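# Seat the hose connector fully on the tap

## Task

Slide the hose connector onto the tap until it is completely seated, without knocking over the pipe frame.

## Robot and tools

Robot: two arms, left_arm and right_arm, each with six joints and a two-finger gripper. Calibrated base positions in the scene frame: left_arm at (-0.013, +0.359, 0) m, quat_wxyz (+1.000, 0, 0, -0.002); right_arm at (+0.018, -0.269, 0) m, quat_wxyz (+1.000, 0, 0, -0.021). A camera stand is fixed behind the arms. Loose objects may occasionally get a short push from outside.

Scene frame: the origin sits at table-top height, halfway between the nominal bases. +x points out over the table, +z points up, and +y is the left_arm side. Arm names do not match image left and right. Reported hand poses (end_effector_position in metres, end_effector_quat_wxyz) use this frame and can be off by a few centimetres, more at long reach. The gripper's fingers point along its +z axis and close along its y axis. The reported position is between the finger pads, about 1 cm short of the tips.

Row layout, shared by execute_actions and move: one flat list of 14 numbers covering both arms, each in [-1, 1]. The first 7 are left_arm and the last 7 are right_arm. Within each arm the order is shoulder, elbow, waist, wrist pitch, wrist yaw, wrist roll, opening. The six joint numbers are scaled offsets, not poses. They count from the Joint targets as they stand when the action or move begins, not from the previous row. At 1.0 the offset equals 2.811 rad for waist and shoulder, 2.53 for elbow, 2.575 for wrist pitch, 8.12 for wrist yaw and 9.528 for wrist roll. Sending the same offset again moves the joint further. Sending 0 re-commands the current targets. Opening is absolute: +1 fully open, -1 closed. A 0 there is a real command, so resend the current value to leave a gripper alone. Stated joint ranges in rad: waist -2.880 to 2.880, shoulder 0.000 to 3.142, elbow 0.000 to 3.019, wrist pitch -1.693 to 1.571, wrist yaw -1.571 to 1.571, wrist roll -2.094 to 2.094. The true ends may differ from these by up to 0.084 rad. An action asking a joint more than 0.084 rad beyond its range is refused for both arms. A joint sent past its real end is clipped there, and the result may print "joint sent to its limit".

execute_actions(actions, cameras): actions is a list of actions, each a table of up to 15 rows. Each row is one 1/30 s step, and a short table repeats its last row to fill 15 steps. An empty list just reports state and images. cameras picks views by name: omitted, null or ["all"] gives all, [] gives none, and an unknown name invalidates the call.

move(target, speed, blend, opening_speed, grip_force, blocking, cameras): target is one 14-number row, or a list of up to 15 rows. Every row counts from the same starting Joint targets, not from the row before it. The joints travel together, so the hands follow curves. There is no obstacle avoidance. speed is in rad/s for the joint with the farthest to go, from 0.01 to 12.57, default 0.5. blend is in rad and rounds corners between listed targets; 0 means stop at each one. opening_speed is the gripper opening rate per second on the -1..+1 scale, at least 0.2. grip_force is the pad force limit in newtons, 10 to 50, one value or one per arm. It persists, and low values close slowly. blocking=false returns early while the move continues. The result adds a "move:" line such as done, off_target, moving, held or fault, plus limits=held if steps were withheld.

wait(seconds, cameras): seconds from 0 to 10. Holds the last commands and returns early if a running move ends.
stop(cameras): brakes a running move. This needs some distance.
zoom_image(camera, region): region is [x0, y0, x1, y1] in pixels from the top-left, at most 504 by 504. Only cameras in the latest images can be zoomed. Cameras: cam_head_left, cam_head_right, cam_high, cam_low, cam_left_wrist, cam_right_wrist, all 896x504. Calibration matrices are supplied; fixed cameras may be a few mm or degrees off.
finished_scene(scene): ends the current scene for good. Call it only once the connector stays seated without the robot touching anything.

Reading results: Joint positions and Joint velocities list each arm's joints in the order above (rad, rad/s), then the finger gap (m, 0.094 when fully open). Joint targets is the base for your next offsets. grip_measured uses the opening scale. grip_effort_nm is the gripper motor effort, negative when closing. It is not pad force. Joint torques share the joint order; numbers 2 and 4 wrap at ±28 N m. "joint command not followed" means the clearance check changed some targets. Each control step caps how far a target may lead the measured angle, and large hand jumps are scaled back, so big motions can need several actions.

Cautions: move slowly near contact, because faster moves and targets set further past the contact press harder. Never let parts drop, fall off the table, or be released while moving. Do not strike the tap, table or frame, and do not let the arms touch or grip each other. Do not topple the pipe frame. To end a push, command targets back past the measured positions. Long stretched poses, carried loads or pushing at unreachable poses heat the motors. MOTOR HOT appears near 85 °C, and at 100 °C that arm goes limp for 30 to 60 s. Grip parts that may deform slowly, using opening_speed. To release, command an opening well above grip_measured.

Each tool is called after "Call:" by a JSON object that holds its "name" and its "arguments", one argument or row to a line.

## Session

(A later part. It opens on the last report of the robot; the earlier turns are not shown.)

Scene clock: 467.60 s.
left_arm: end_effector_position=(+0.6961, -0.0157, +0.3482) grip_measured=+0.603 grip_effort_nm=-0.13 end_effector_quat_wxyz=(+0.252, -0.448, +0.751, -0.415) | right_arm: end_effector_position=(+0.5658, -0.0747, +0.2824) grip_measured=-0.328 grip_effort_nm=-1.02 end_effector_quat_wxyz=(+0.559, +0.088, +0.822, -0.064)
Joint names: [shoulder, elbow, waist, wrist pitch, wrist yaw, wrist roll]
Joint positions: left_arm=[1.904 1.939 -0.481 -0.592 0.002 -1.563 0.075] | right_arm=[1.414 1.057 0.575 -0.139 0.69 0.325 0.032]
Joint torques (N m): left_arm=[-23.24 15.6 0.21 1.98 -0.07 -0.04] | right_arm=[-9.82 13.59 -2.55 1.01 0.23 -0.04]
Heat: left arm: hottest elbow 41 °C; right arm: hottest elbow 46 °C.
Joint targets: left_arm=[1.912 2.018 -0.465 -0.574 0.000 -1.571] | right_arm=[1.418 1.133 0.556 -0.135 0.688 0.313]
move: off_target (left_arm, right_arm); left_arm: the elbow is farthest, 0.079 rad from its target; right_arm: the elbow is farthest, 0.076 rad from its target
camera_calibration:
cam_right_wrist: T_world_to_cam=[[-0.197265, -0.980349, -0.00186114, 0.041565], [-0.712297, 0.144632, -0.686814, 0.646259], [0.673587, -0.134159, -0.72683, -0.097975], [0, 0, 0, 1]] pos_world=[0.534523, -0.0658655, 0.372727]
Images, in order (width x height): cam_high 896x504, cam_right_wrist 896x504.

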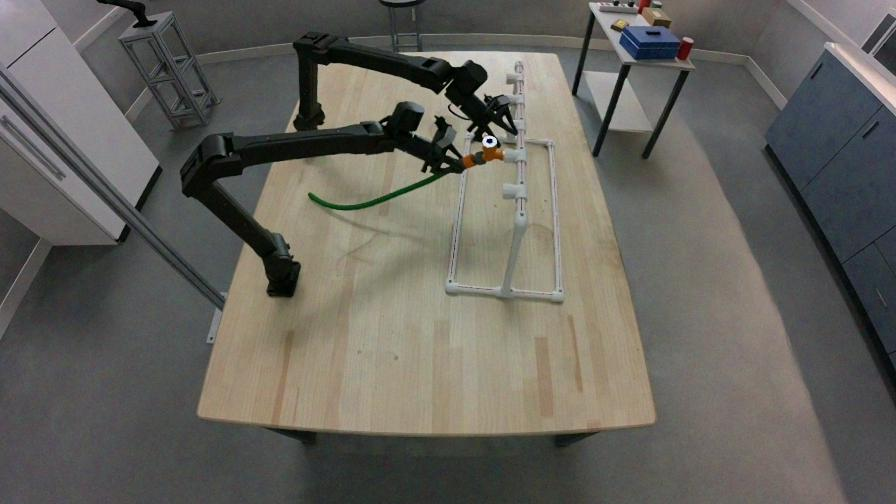

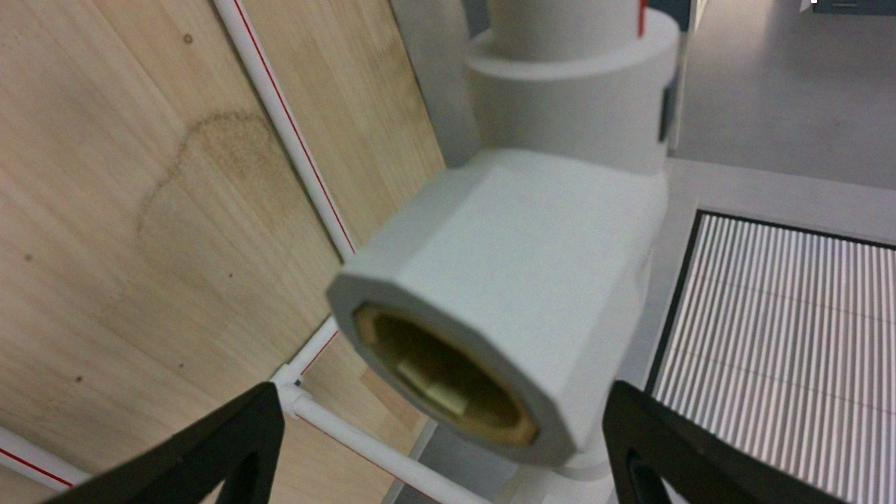

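Call:
{"name": "move", "arguments": {
  "target": [-0.0523,-0.0664,0,0.0012,0,0,0.6,0,0,0,0,0,0,-0.6],
  "speed": 0.3,
  "cameras": ["cam_right_wrist"]
}}

Scene clock: 472.27 s.
left_arm: end_effector_position=(+0.6615, +0.0025, +0.3964) grip_measured=+0.603 grip_effort_nm=-0.13 end_effector_quat_wxyz=(+0.262, -0.442, +0.741, -0.433) | right_arm: end_effector_position=(+0.5658, -0.0747, +0.2824) grip_measured=-0.328 grip_effort_nm=-1.02 end_effector_quat_wxyz=(+0.559, +0.088, +0.822, -0.064)
Joint names: [shoulder, elbow, waist, wrist pitch, wrist yaw, wrist roll]
Joint positions: left_arm=[1.777 1.857 -0.481 -0.59 0.002 -1.563 0.075] | right_arm=[1.414 1.057 0.575 -0.139 0.69 0.325 0.032]
Joint torques (N m): left_arm=[-22.83 8.98 0.15 2 -0.08 -0.04] | right_arm=[-9.76 13.59 -2.49 1.02 0.22 -0.04]
Heat: left arm: hottest elbow 42 °C; right arm: hottest elbow 46 °C.
Joint targets: left_arm=[1.765 1.850 -0.465 -0.571 0.000 -1.571] | right_arm=[1.418 1.133 0.556 -0.135 0.688 0.313]
move: off_target (right_arm); right_arm: the elbow is farthest, 0.076 rad from its target
camera_calibration:
cam_right_wrist: T_world_to_cam=[[-0.197265, -0.980349, -0.00186114, 0.041565], [-0.712297, 0.144632, -0.686814, 0.646259], [0.673587, -0.134159, -0.72683, -0.097975], [0, 0, 0, 1]] pos_world=[0.534523, -0.0658655, 0.372727]
Images, in order (width x height): cam_right_wrist 896x504.

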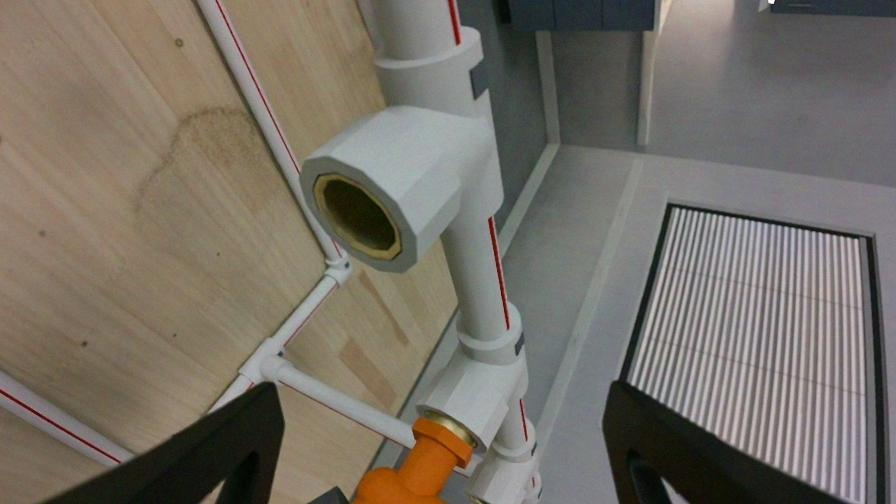

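Call:
{"name": "move", "arguments": {
  "target": [
    [0.0125,0.0573,0,-0.0151,0,0,0.6,0,0,0,0,0,0,-0.6],
    [0.0484,0.0959,0,-0.0146,0,0,0.6,0,0,0,0,0,0,-0.6]
  ],
  "speed": 0.2,
  "cameras": ["cam_right_wrist"]
}}

Scene clock: 489.90 s.
left_arm: end_effector_position=(+0.7007, -0.0181, +0.3925) grip_measured=+0.603 grip_effort_nm=-0.13 end_effector_quat_wxyz=(+0.267, -0.440, +0.736, -0.440) | right_arm: end_effector_position=(+0.5658, -0.0747, +0.2824) grip_measured=-0.328 grip_effort_nm=-1.02 end_effector_quat_wxyz=(+0.559, +0.088, +0.822, -0.064)
Joint names: [shoulder, elbow, waist, wrist pitch, wrist yaw, wrist roll]
Joint positions: left_arm=[1.901 2.013 -0.481 -0.601 0.002 -1.563 0.075] | right_arm=[1.414 1.057 0.575 -0.139 0.69 0.325 0.032]
Joint torques (N m): left_arm=[-23.94 15.77 0.21 1.09 -0.06 -0.04] | right_arm=[-9.76 13.6 -2.49 1.01 0.23 -0.04]
Heat: left arm: hottest elbow 41 °C; right arm: hottest elbow 47 °C.
Joint targets: left_arm=[1.901 2.092 -0.465 -0.608 0.000 -1.571] | right_arm=[1.418 1.133 0.556 -0.135 0.688 0.313]
move: off_target (left_arm, right_arm); left_arm: the elbow is farthest, 0.080 rad from its target; right_arm: the elbow is farthest, 0.076 rad from its target
camera_calibration:
cam_right_wrist: T_world_to_cam=[[-0.197265, -0.980349, -0.00186114, 0.041565], [-0.712297, 0.144632, -0.686814, 0.646259], [0.673587, -0.134159, -0.72683, -0.097975], [0, 0, 0, 1]] pos_world=[0.534523, -0.0658655, 0.372727]
Images, in order (width x height): cam_right_wrist 896x504.

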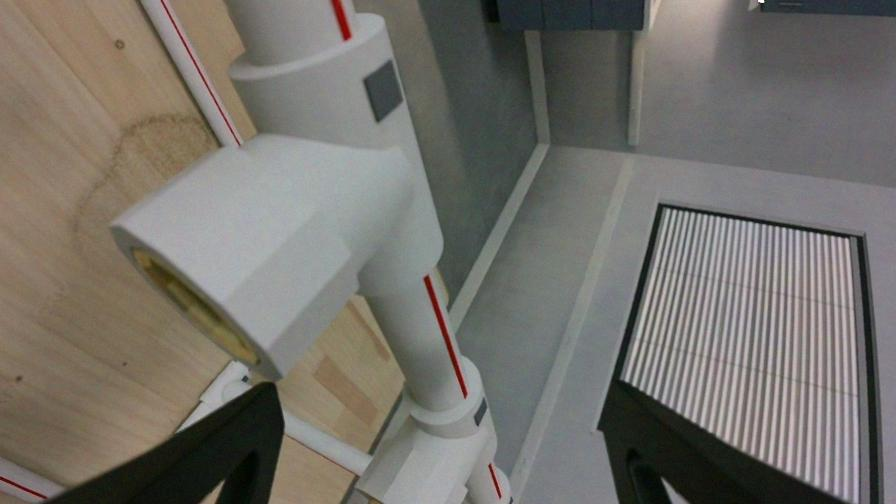

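Call:
{"name": "move", "arguments": {
  "target": [0.0153,0.0103,0.0021,0.0148,0,0,0.6,0,0,0,0,0,0,-0.6],
  "speed": 0.12,
  "cameras": ["cam_right_wrist","cam_high"]
}}

Call:
{"name": "zoom_image", "arguments": {
  "camera": "cam_high",
  "region": [440, 90, 560, 190]
}}

Scene clock: 503.37 s.
left_arm: end_effector_position=(+0.7142, -0.0206, +0.3778) grip_measured=+0.603 grip_effort_nm=-0.12 end_effector_quat_wxyz=(+0.267, -0.442, +0.736, -0.437) | right_arm: end_effector_position=(+0.5658, -0.0747, +0.2824) grip_measured=-0.328 grip_effort_nm=-1.02 end_effector_quat_wxyz=(+0.559, +0.088, +0.822, -0.064)
Joint names: [shoulder, elbow, waist, wrist pitch, wrist yaw, wrist roll]
Joint positions: left_arm=[1.941 2.037 -0.476 -0.591 0.002 -1.563 0.075] | right_arm=[1.414 1.057 0.575 -0.139 0.69 0.325 0.032]
Joint torques (N m): left_arm=[-24 15.92 0.21 2.13 -0.05 -0.03] | right_arm=[-9.82 13.59 -2.55 1.02 0.23 -0.04]
Heat: left arm: hottest elbow 43 °C; right arm: hottest elbow 47 °C.
Joint targets: left_arm=[1.944 2.118 -0.459 -0.570 0.000 -1.571] | right_arm=[1.418 1.133 0.556 -0.135 0.688 0.313]
move: off_target (left_arm, right_arm); left_arm: the elbow is farthest, 0.081 rad from its target; right_arm: the elbow is farthest, 0.076 rad from its target
camera_calibration:
cam_right_wrist: T_world_to_cam=[[-0.197265, -0.980349, -0.00186114, 0.041565], [-0.712297, 0.144632, -0.686814, 0.646259], [0.673587, -0.134159, -0.72683, -0.097975], [0, 0, 0, 1]] pos_world=[0.534523, -0.0658655, 0.372727]
Images, in order (width x height): cam_high 896x504, cam_right_wrist 896x504.

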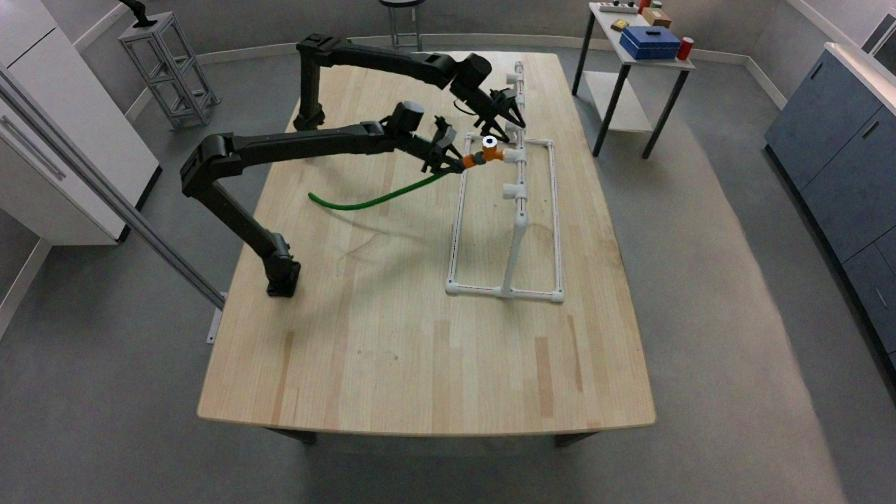

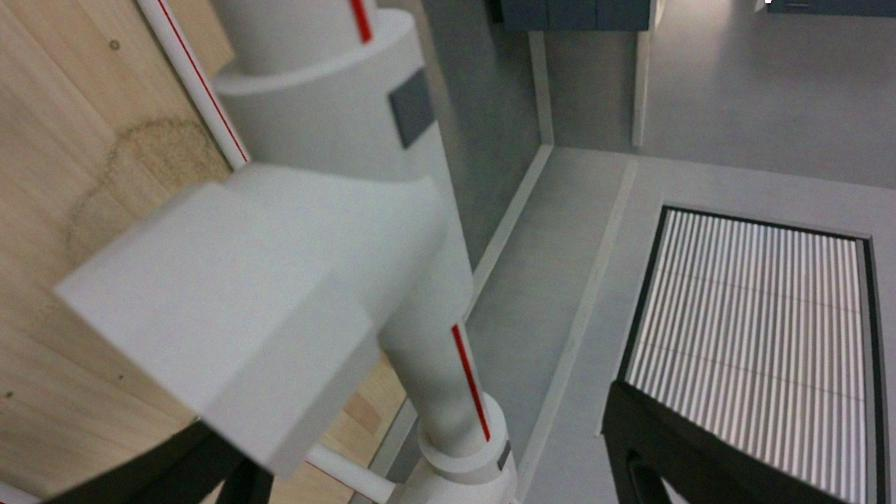

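Scaled by 4.200.

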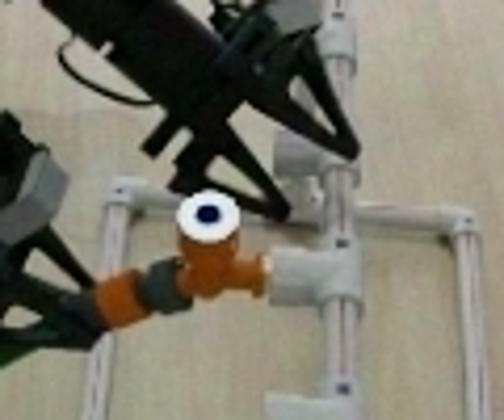

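Call:
{"name": "move", "arguments": {
  "target": [0.0142,0.0178,0,-0.0021,0,0,0.6,0,0,0,0,0,0,-0.6],
  "speed": 0.1,
  "cameras": ["cam_right_wrist"]
}}

Scene clock: 509.60 s.
left_arm: end_effector_position=(+0.7246, -0.0264, +0.3740) grip_measured=+0.603 grip_effort_nm=-0.13 end_effector_quat_wxyz=(+0.266, -0.444, +0.734, -0.441) | right_arm: end_effector_position=(+0.5677, -0.0741, +0.2824) grip_measured=-0.328 grip_effort_nm=-1.02 end_effector_quat_wxyz=(+0.559, +0.087, +0.822, -0.063)
Joint names: [shoulder, elbow, waist, wrist pitch, wrist yaw, wrist roll]
Joint positions: left_arm=[1.976 2.078 -0.476 -0.591 0.003 -1.57 0.075] | right_arm=[1.418 1.062 0.573 -0.139 0.687 0.323 0.032]
Joint torques (N m): left_arm=[-24.29 16.23 0.26 1.88 -0.14 0.04] | right_arm=[-10.34 13.24 -2.37 1.01 0.33 -0.01]
Heat: left arm: hottest elbow 43 °C; right arm: hottest elbow 47 °C.
Joint targets: left_arm=[1.983 2.164 -0.459 -0.575 0.000 -1.571] | right_arm=[1.418 1.133 0.556 -0.135 0.688 0.313]
move: off_target (left_arm, right_arm); left_arm: the elbow is farthest, 0.085 rad from its target; right_arm: the elbow is farthest, 0.071 rad from its target
camera_calibration:
cam_right_wrist: T_world_to_cam=[[-0.195771, -0.980649, -0.00127081, 0.0414081], [-0.713003, 0.143229, -0.686376, 0.647735], [0.673276, -0.133466, -0.727245, -0.0988882], [0, 0, 0, 1]] pos_world=[0.536522, -0.0653659, 0.372727]
Images, in order (width x height): cam_right_wrist 896x504.

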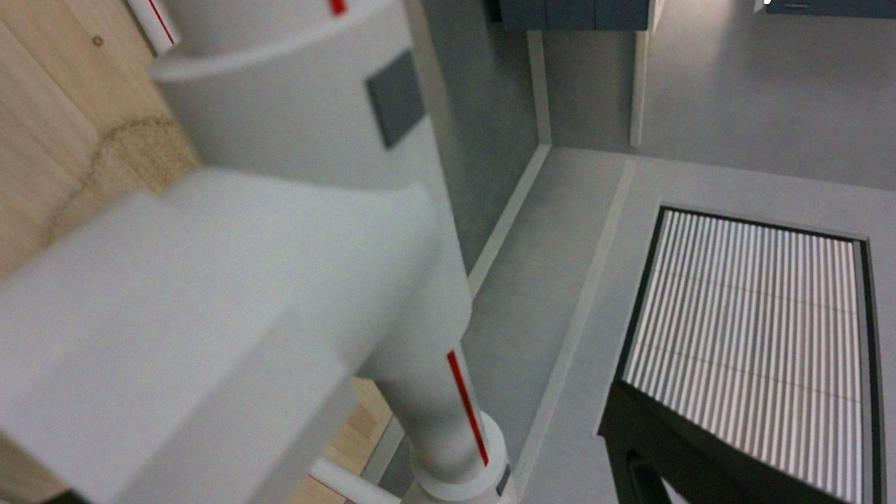

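Call:
{"name": "move", "arguments": {
  "target": [0,0,0,0,0,0,-0.8,0,0,0,0,0,0,-0.6],
  "opening_speed": 0.6,
  "cameras": ["cam_right_wrist","cam_high","cam_low"]
}}

Call:
{"name": "zoom_image", "arguments": {
  "camera": "cam_high",
  "region": [440, 90, 560, 190]
}}

Call:
{"name": "zoom_image", "arguments": {
  "camera": "cam_low",
  "region": [380, 160, 500, 230]
}}

Scene clock: 517.17 s.
left_arm: end_effector_position=(+0.7259, -0.0275, +0.3719) grip_measured=-0.796 grip_effort_nm=-0.14 end_effector_quat_wxyz=(+0.264, -0.444, +0.733, -0.441) | right_arm: end_effector_position=(+0.5684, -0.0741, +0.2808) grip_measured=-0.328 grip_effort_nm=-1.02 end_effector_quat_wxyz=(+0.557, +0.086, +0.823, -0.064)
Joint names: [shoulder, elbow, waist, wrist pitch, wrist yaw, wrist roll]
Joint positions: left_arm=[1.982 2.083 -0.476 -0.591 0.005 -1.573 0.01] | right_arm=[1.421 1.062 0.572 -0.139 0.685 0.321 0.032]
Joint torques (N m): left_arm=[-24.82 15.88 0.21 1.96 -0.24 0.08] | right_arm=[-10.58 13.24 -2.32 1.01 0.45 0.01]
Heat: left arm: hottest elbow 45 °C; right arm: hottest elbow 47 °C.
Joint targets: left_arm=[1.983 2.164 -0.459 -0.575 0.000 -1.571] | right_arm=[1.418 1.133 0.556 -0.135 0.688 0.313]
move: off_target (left_arm, right_arm); left_arm: the elbow is farthest, 0.081 rad from its target; right_arm: the elbow is farthest, 0.071 rad from its target
camera_calibration:
cam_right_wrist: T_world_to_cam=[[-0.193584, -0.981082, 0.00198627, 0.0393611], [-0.715721, 0.139839, -0.684243, 0.647763], [0.67102, -0.13388, -0.729252, -0.098625], [0, 0, 0, 1]] pos_world=[0.537417, -0.0651698, 0.371226]
Images, in order (width x height): cam_high 896x504, cam_low 896x504, cam_right_wrist 896x504.

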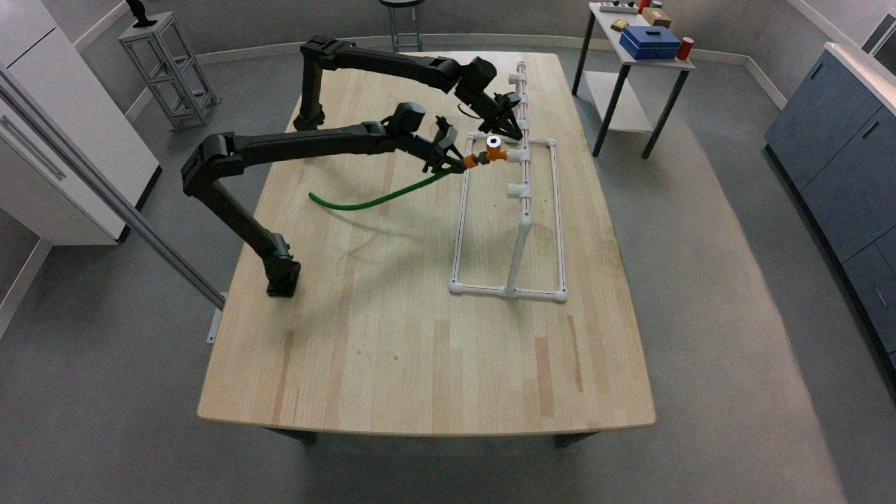

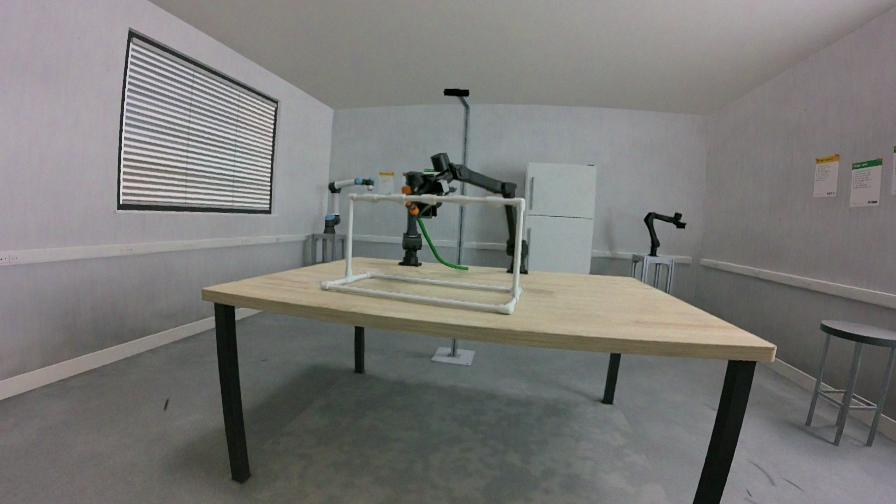

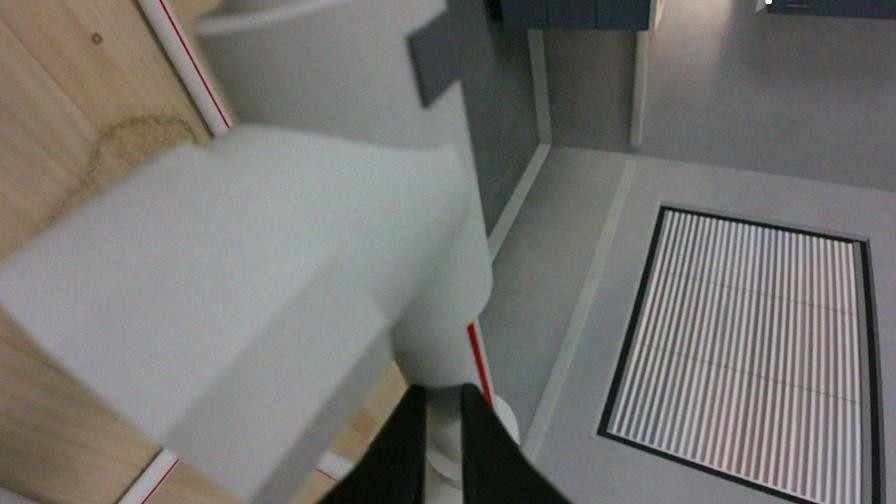

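Scaled by 4.200.

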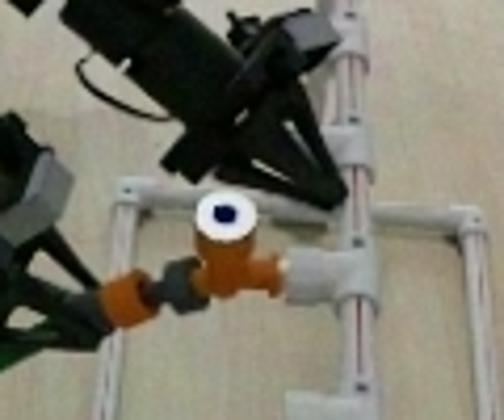

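Scaled by 4.200.

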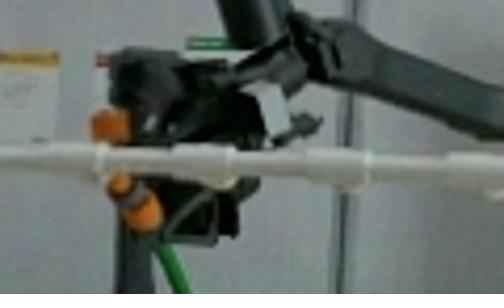

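Call:
{"name": "move", "arguments": {
  "target": [
    [-0.0224,-0.0549,0.0011,0,0,0,-0.8,0,0,0,0,0,0,-0.6],
    [-0.0224,-0.0549,0.0011,0,0,0,0.4,0,0,0,0,0,0,-0.6]
  ],
  "speed": 0.15,
  "cameras": ["cam_right_wrist","cam_high"]
}}

Call:
{"name": "zoom_image", "arguments": {
  "camera": "cam_high",
  "region": [440, 90, 560, 190]
}}

Scene clock: 531.00 s.
left_arm: end_effector_position=(+0.7177, -0.0197, +0.3658) grip_measured=+0.396 grip_effort_nm=0.15 end_effector_quat_wxyz=(+0.262, -0.449, +0.737, -0.433) | right_arm: end_effector_position=(+0.5684, -0.0741, +0.2808) grip_measured=-0.328 grip_effort_nm=-1.02 end_effector_quat_wxyz=(+0.557, +0.086, +0.823, -0.064)
Joint names: [shoulder, elbow, waist, wrist pitch, wrist yaw, wrist roll]
Joint positions: left_arm=[1.953 2.034 -0.473 -0.591 0.002 -1.573 0.066] | right_arm=[1.421 1.062 0.572 -0.139 0.685 0.321 0.032]
Joint torques (N m): left_arm=[-27.69 8.99 0.21 1.91 -0.09 0.08] | right_arm=[-10.58 13.24 -2.26 1.01 0.45 0.01]
Heat: left arm: hottest elbow 45 °C; right arm: hottest elbow 46 °C.
Joint targets: left_arm=[1.921 2.025 -0.456 -0.575 0.000 -1.571] | right_arm=[1.418 1.133 0.556 -0.135 0.688 0.313]
move: off_target (right_arm); right_arm: the elbow is farthest, 0.071 rad from its target
camera_calibration:
cam_right_wrist: T_world_to_cam=[[-0.193584, -0.981082, 0.00198627, 0.0393611], [-0.715721, 0.139839, -0.684243, 0.647763], [0.67102, -0.13388, -0.729252, -0.098625], [0, 0, 0, 1]] pos_world=[0.537417, -0.0651698, 0.371226]
Images, in order (width x height): cam_high 896x504, cam_right_wrist 896x504.

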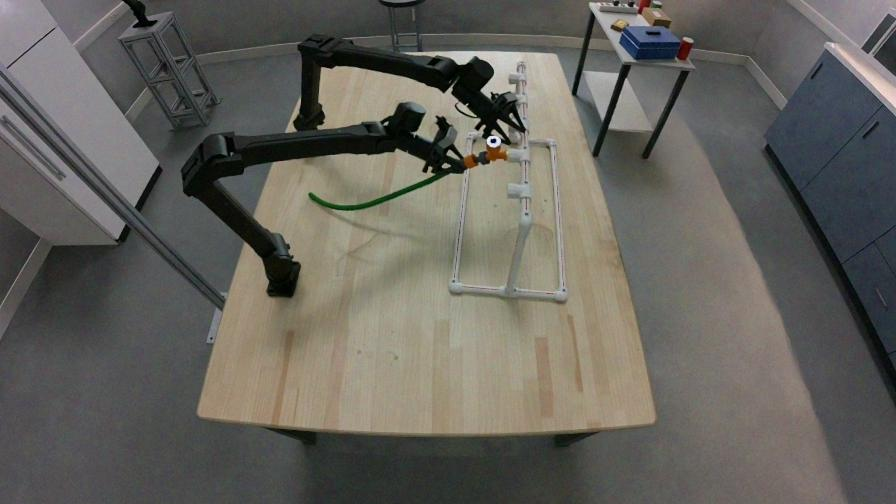

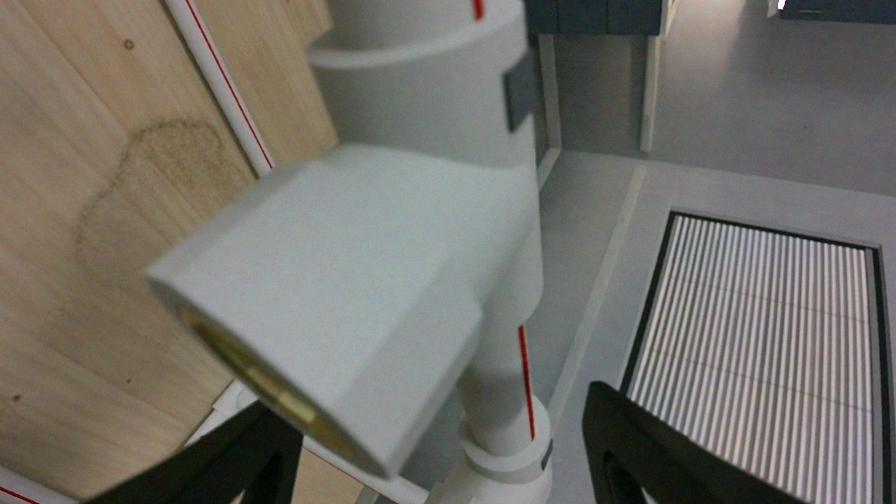

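Scaled by 4.200.

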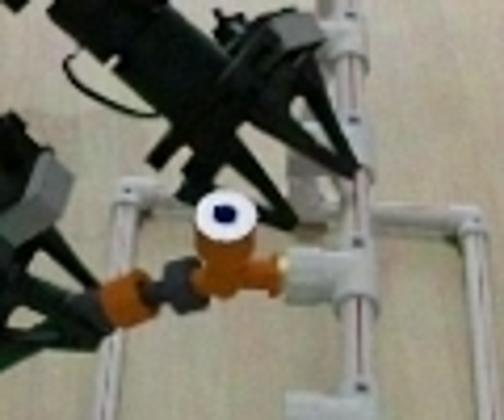

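Call:
{"name": "move", "arguments": {
  "target": [0.021,0.064,0,-0.0155,0,0,0.5,0,0,0,0,0,0,-0.6],
  "speed": 0.12,
  "cameras": ["cam_right_wrist"]
}}

Scene clock: 543.57 s.
left_arm: end_effector_position=(+0.7251, -0.0235, +0.3905) grip_measured=+0.497 grip_effort_nm=0.15 end_effector_quat_wxyz=(+0.270, -0.444, +0.728, -0.446) | right_arm: end_effector_position=(+0.5684, -0.0741, +0.2808) grip_measured=-0.328 grip_effort_nm=-1.02 end_effector_quat_wxyz=(+0.557, +0.086, +0.823, -0.064)
Joint names: [shoulder, elbow, waist, wrist pitch, wrist yaw, wrist roll]
Joint positions: left_arm=[1.972 2.107 -0.473 -0.607 0.002 -1.573 0.07] | right_arm=[1.421 1.062 0.572 -0.139 0.685 0.321 0.032]
Joint torques (N m): left_arm=[-24.29 15.8 0.26 0.99 -0.08 0.08] | right_arm=[-10.58 13.26 -2.32 1.01 0.46 0.01]
Heat: left arm: hottest elbow 45 °C; right arm: hottest elbow 46 °C.
Joint targets: left_arm=[1.980 2.187 -0.456 -0.615 0.000 -1.571] | right_arm=[1.418 1.133 0.556 -0.135 0.688 0.313]
move: off_target (left_arm, right_arm); left_arm: the elbow is farthest, 0.080 rad from its target; right_arm: the elbow is farthest, 0.071 rad from its target
camera_calibration:
cam_right_wrist: T_world_to_cam=[[-0.193584, -0.981082, 0.00198627, 0.0393611], [-0.715721, 0.139839, -0.684243, 0.647763], [0.67102, -0.13388, -0.729252, -0.098625], [0, 0, 0, 1]] pos_world=[0.537417, -0.0651698, 0.371226]
Images, in order (width x height): cam_right_wrist 896x504.

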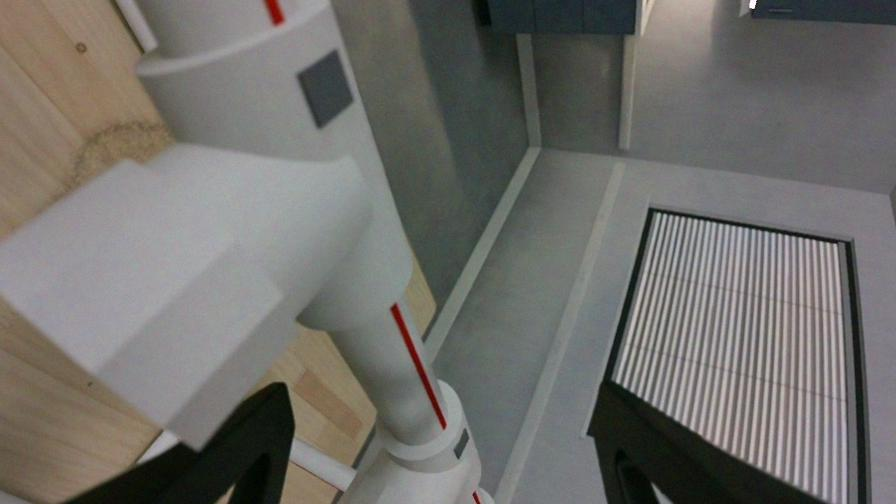

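Call:
{"name": "move", "arguments": {
  "target": [0.0128,0.0172,0,-0.0175,0,0,0.5,0,0,0,0,0,0,-0.6],
  "speed": 0.1,
  "cameras": ["cam_right_wrist","cam_high"]
}}

Call:
{"name": "zoom_image", "arguments": {
  "camera": "cam_high",
  "region": [440, 90, 560, 190]
}}

Scene clock: 548.40 s.
left_arm: end_effector_position=(+0.7295, -0.0262, +0.3828) grip_measured=+0.497 grip_effort_nm=0.14 end_effector_quat_wxyz=(+0.262, -0.448, +0.735, -0.436) | right_arm: end_effector_position=(+0.5684, -0.0741, +0.2808) grip_measured=-0.328 grip_effort_nm=-1.02 end_effector_quat_wxyz=(+0.557, +0.086, +0.823, -0.064)
Joint names: [shoulder, elbow, waist, wrist pitch, wrist yaw, wrist roll]
Joint positions: left_arm=[2.002 2.151 -0.473 -0.653 0.004 -1.573 0.07] | right_arm=[1.421 1.062 0.572 -0.139 0.685 0.321 0.032]
Joint torques (N m): left_arm=[-24.06 15.68 0.15 1.07 -0.17 0.08] | right_arm=[-10.58 13.24 -2.32 1.02 0.45 0.01]
Heat: left arm: hottest elbow 46 °C; right arm: hottest elbow 46 °C.
Joint targets: left_arm=[2.016 2.230 -0.456 -0.660 0.000 -1.571] | right_arm=[1.418 1.133 0.556 -0.135 0.688 0.313]
move: off_target (left_arm, right_arm); left_arm: the elbow is farthest, 0.080 rad from its target; right_arm: the elbow is farthest, 0.071 rad from its target
camera_calibration:
cam_right_wrist: T_world_to_cam=[[-0.193584, -0.981082, 0.00198627, 0.0393611], [-0.715721, 0.139839, -0.684243, 0.647763], [0.67102, -0.13388, -0.729252, -0.098625], [0, 0, 0, 1]] pos_world=[0.537417, -0.0651698, 0.371226]
Images, in order (width x height): cam_high 896x504, cam_right_wrist 896x504.

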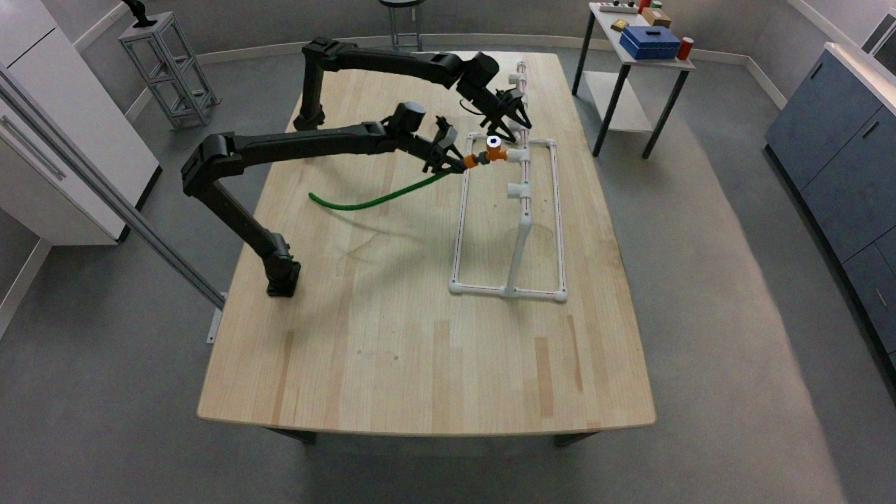

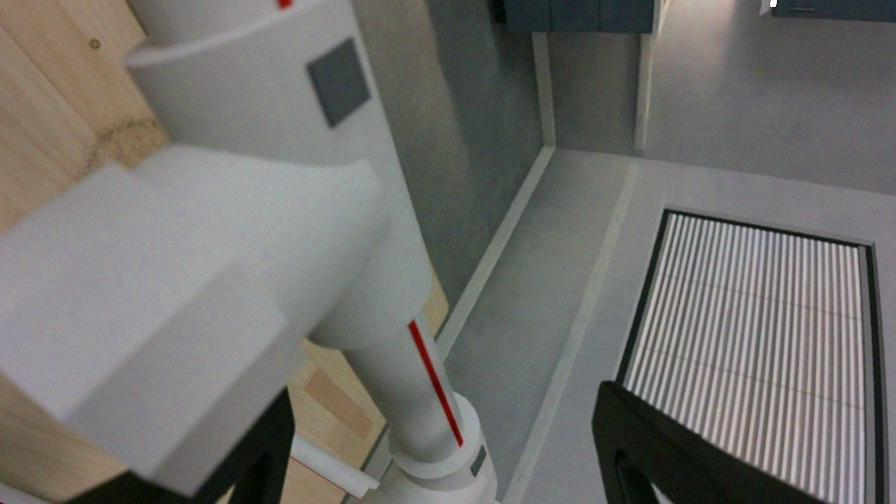

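Scaled by 4.200.

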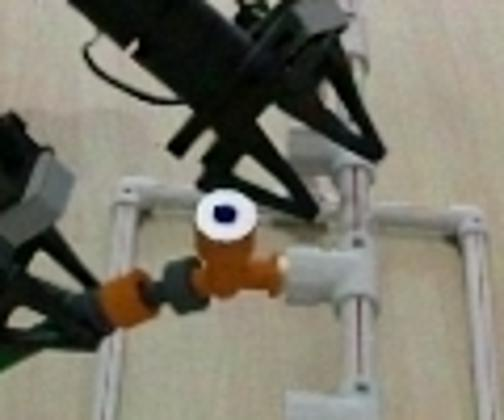

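Call:
{"name": "move", "arguments": {
  "target": [0.0135,0.0063,0.0028,0.0136,0,0,0.5,0,0,0,0,0,0,-0.6],
  "speed": 0.1,
  "cameras": ["cam_right_wrist","cam_high"]
}}

Call:
{"name": "zoom_image", "arguments": {
  "camera": "cam_high",
  "region": [440, 90, 560, 190]
}}

Scene clock: 557.80 s.
left_arm: end_effector_position=(+0.7434, -0.0296, +0.3559) grip_measured=+0.498 grip_effort_nm=0.14 end_effector_quat_wxyz=(+0.258, -0.453, +0.739, -0.426) | right_arm: end_effector_position=(+0.5687, -0.0736, +0.2798) grip_measured=-0.328 grip_effort_nm=-1.02 end_effector_quat_wxyz=(+0.557, +0.085, +0.824, -0.064)
Joint names: [shoulder, elbow, waist, wrist pitch, wrist yaw, wrist roll]
Joint positions: left_arm=[2.052 2.173 -0.469 -0.648 0.003 -1.575 0.07] | right_arm=[1.423 1.062 0.572 -0.139 0.683 0.32 0.032]
Joint torques (N m): left_arm=[-25.88 15.31 0.67 2.15 -0.13 0.09] | right_arm=[-10.81 13.2 -2.32 1.02 0.52 0.03]
Heat: left arm: hottest elbow 48 °C; right arm: hottest elbow 46 °C.
Joint targets: left_arm=[2.054 2.246 -0.448 -0.625 0.000 -1.571] | right_arm=[1.418 1.133 0.556 -0.135 0.688 0.314]
move: off_target (left_arm, right_arm); left_arm: the elbow is farthest, 0.073 rad from its target; right_arm: the elbow is farthest, 0.071 rad from its target
camera_calibration:
cam_right_wrist: T_world_to_cam=[[-0.191715, -0.981446, 0.00299844, 0.0385453], [-0.717291, 0.138029, -0.682966, 0.647687], [0.66988, -0.133086, -0.730444, -0.098442], [0, 0, 0, 1]] pos_world=[0.537914, -0.0646704, 0.370326]
Images, in order (width x height): cam_high 896x504, cam_right_wrist 896x504.

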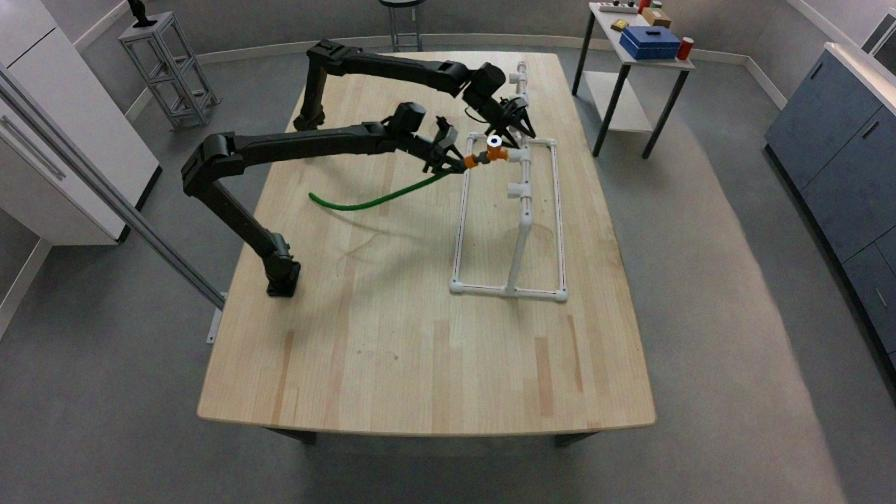

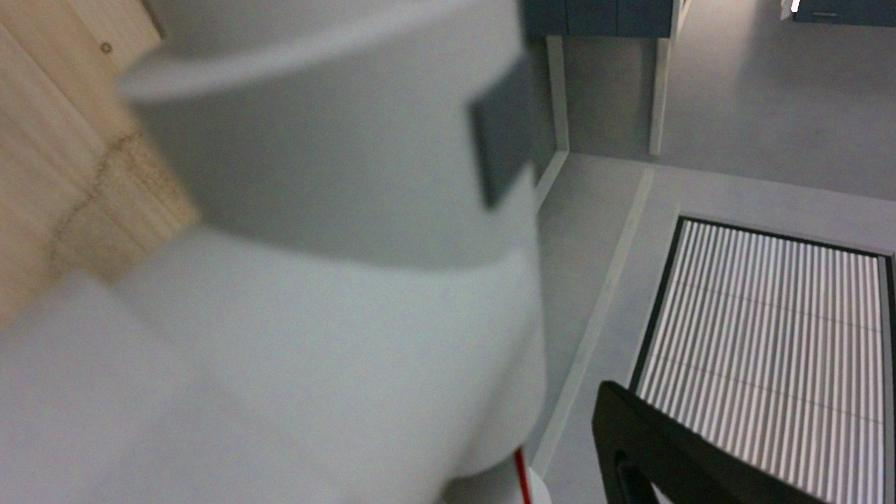

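Scaled by 4.200.

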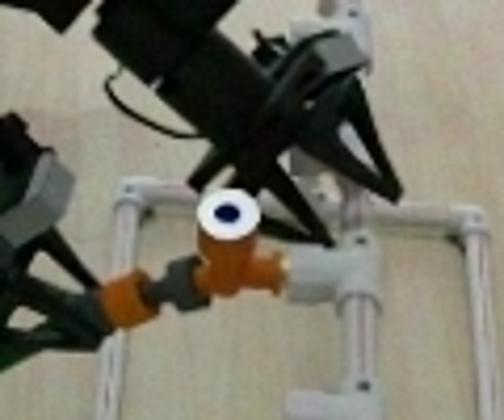

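Call:
{"name": "move", "arguments": {
  "target": [0,0,0,0,0,0,-0.8,0,0,0,0,0,0,-0.6],
  "opening_speed": 0.6,
  "cameras": ["cam_right_wrist","cam_high","cam_left_wrist","cam_head_left"]
}}

Call:
{"name": "zoom_image", "arguments": {
  "camera": "cam_high",
  "region": [440, 90, 560, 190]
}}

Scene clock: 564.13 s.
left_arm: end_effector_position=(+0.7470, -0.0335, +0.3630) grip_measured=-0.568 grip_effort_nm=-1.00 end_effector_quat_wxyz=(+0.253, -0.463, +0.725, -0.443) | right_arm: end_effector_position=(+0.5706, -0.0679, +0.2785) grip_measured=-0.328 grip_effort_nm=-1.03 end_effector_quat_wxyz=(+0.555, +0.074, +0.827, -0.060)
Joint names: [shoulder, elbow, waist, wrist pitch, wrist yaw, wrist roll]
Joint positions: left_arm=[2.058 2.186 -0.47 -0.628 0.009 -1.615 0.02] | right_arm=[1.43 1.068 0.575 -0.139 0.666 0.308 0.032]
Joint torques (N m): left_arm=[-26.7 14.24 0.5 1.44 -0.36 0.57] | right_arm=[-11.52 12.77 -2.49 1.02 1.19 0.15]
Heat: left arm: hottest elbow 48 °C; right arm: hottest elbow 46 °C.
Joint targets: left_arm=[2.053 2.246 -0.448 -0.625 0.000 -1.571] | right_arm=[1.418 1.133 0.556 -0.135 0.688 0.314]
move: off_target (left_arm, right_arm); left_arm: the elbow is farthest, 0.060 rad from its target; right_arm: the elbow is farthest, 0.065 rad from its target
camera_calibration:
cam_left_wrist: T_world_to_cam=[[0.446014, -0.171013, 0.878536, -0.659225], [-0.728533, -0.639558, 0.245367, 0.468583], [0.519914, -0.74948, -0.409841, -0.183523], [0, 0, 0, 1]] pos_world=[0.730818, 0.0494029, 0.388963]
cam_right_wrist: T_world_to_cam=[[-0.170235, -0.98537, 0.00819235, 0.0305349], [-0.724715, 0.119561, -0.678597, 0.649072], [0.667689, -0.121458, -0.734465, -0.0967817], [0, 0, 0, 1]] pos_world=[0.54021, -0.0592707, 0.369125]
Images, in order (width x height): cam_head_left 896x504, cam_high 896x504, cam_left_wrist 896x504, cam_right_wrist 896x504.

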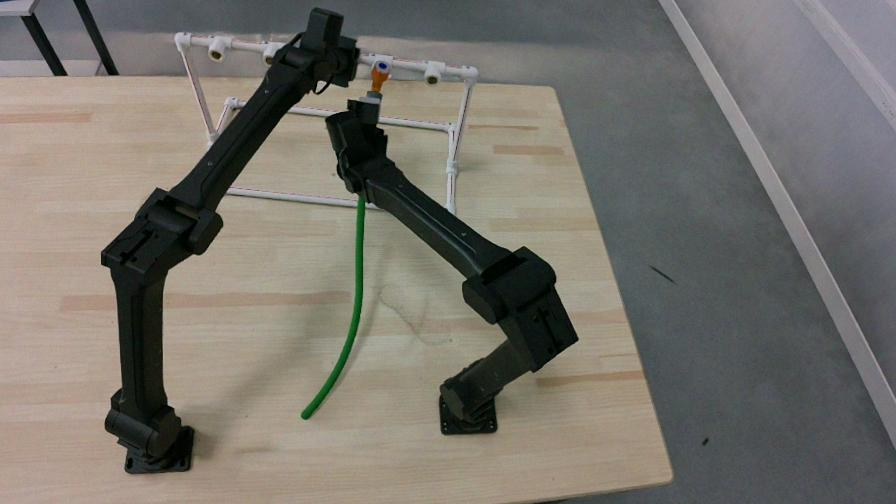

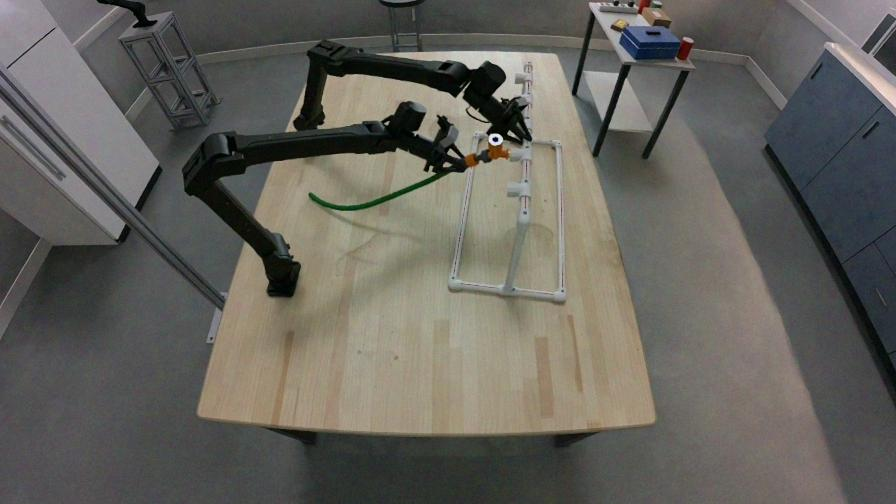

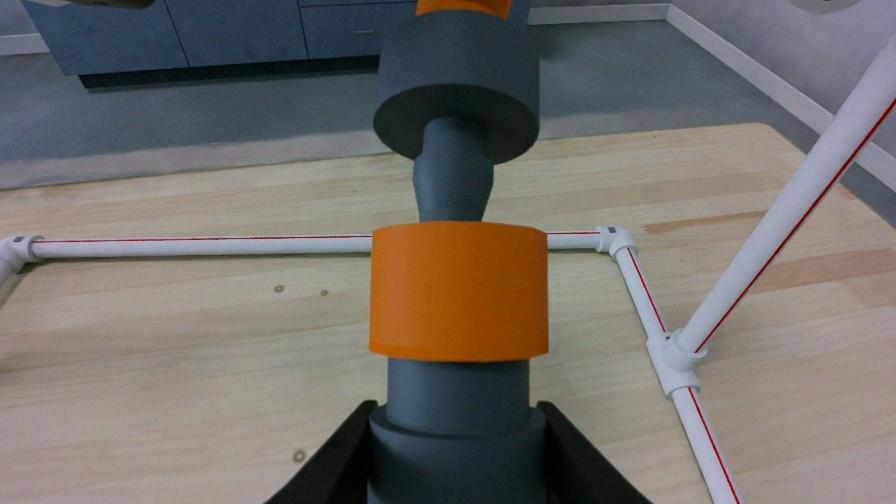

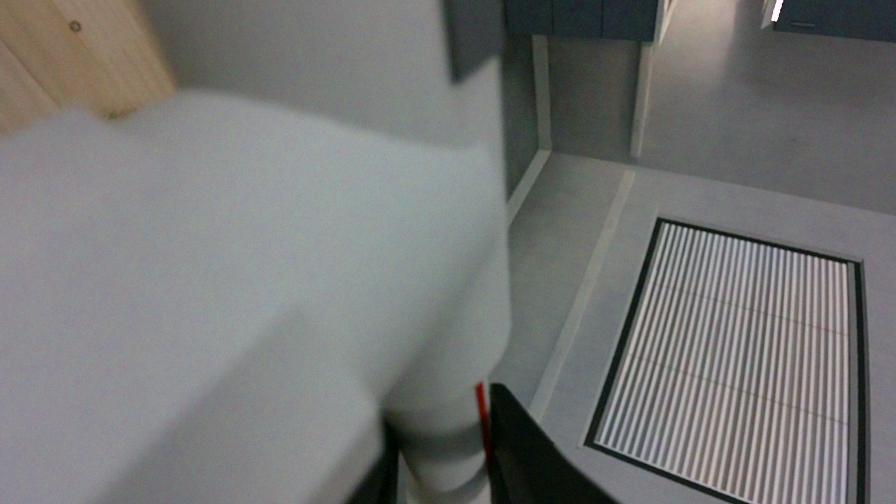

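Scaled by 4.200.

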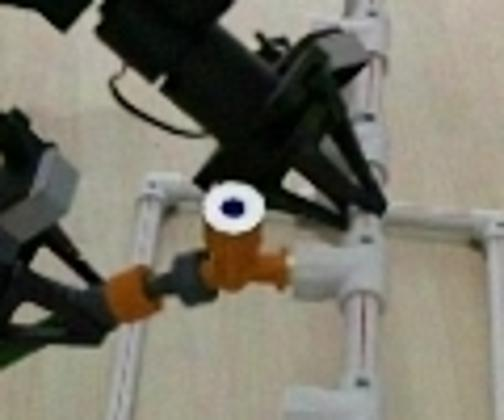

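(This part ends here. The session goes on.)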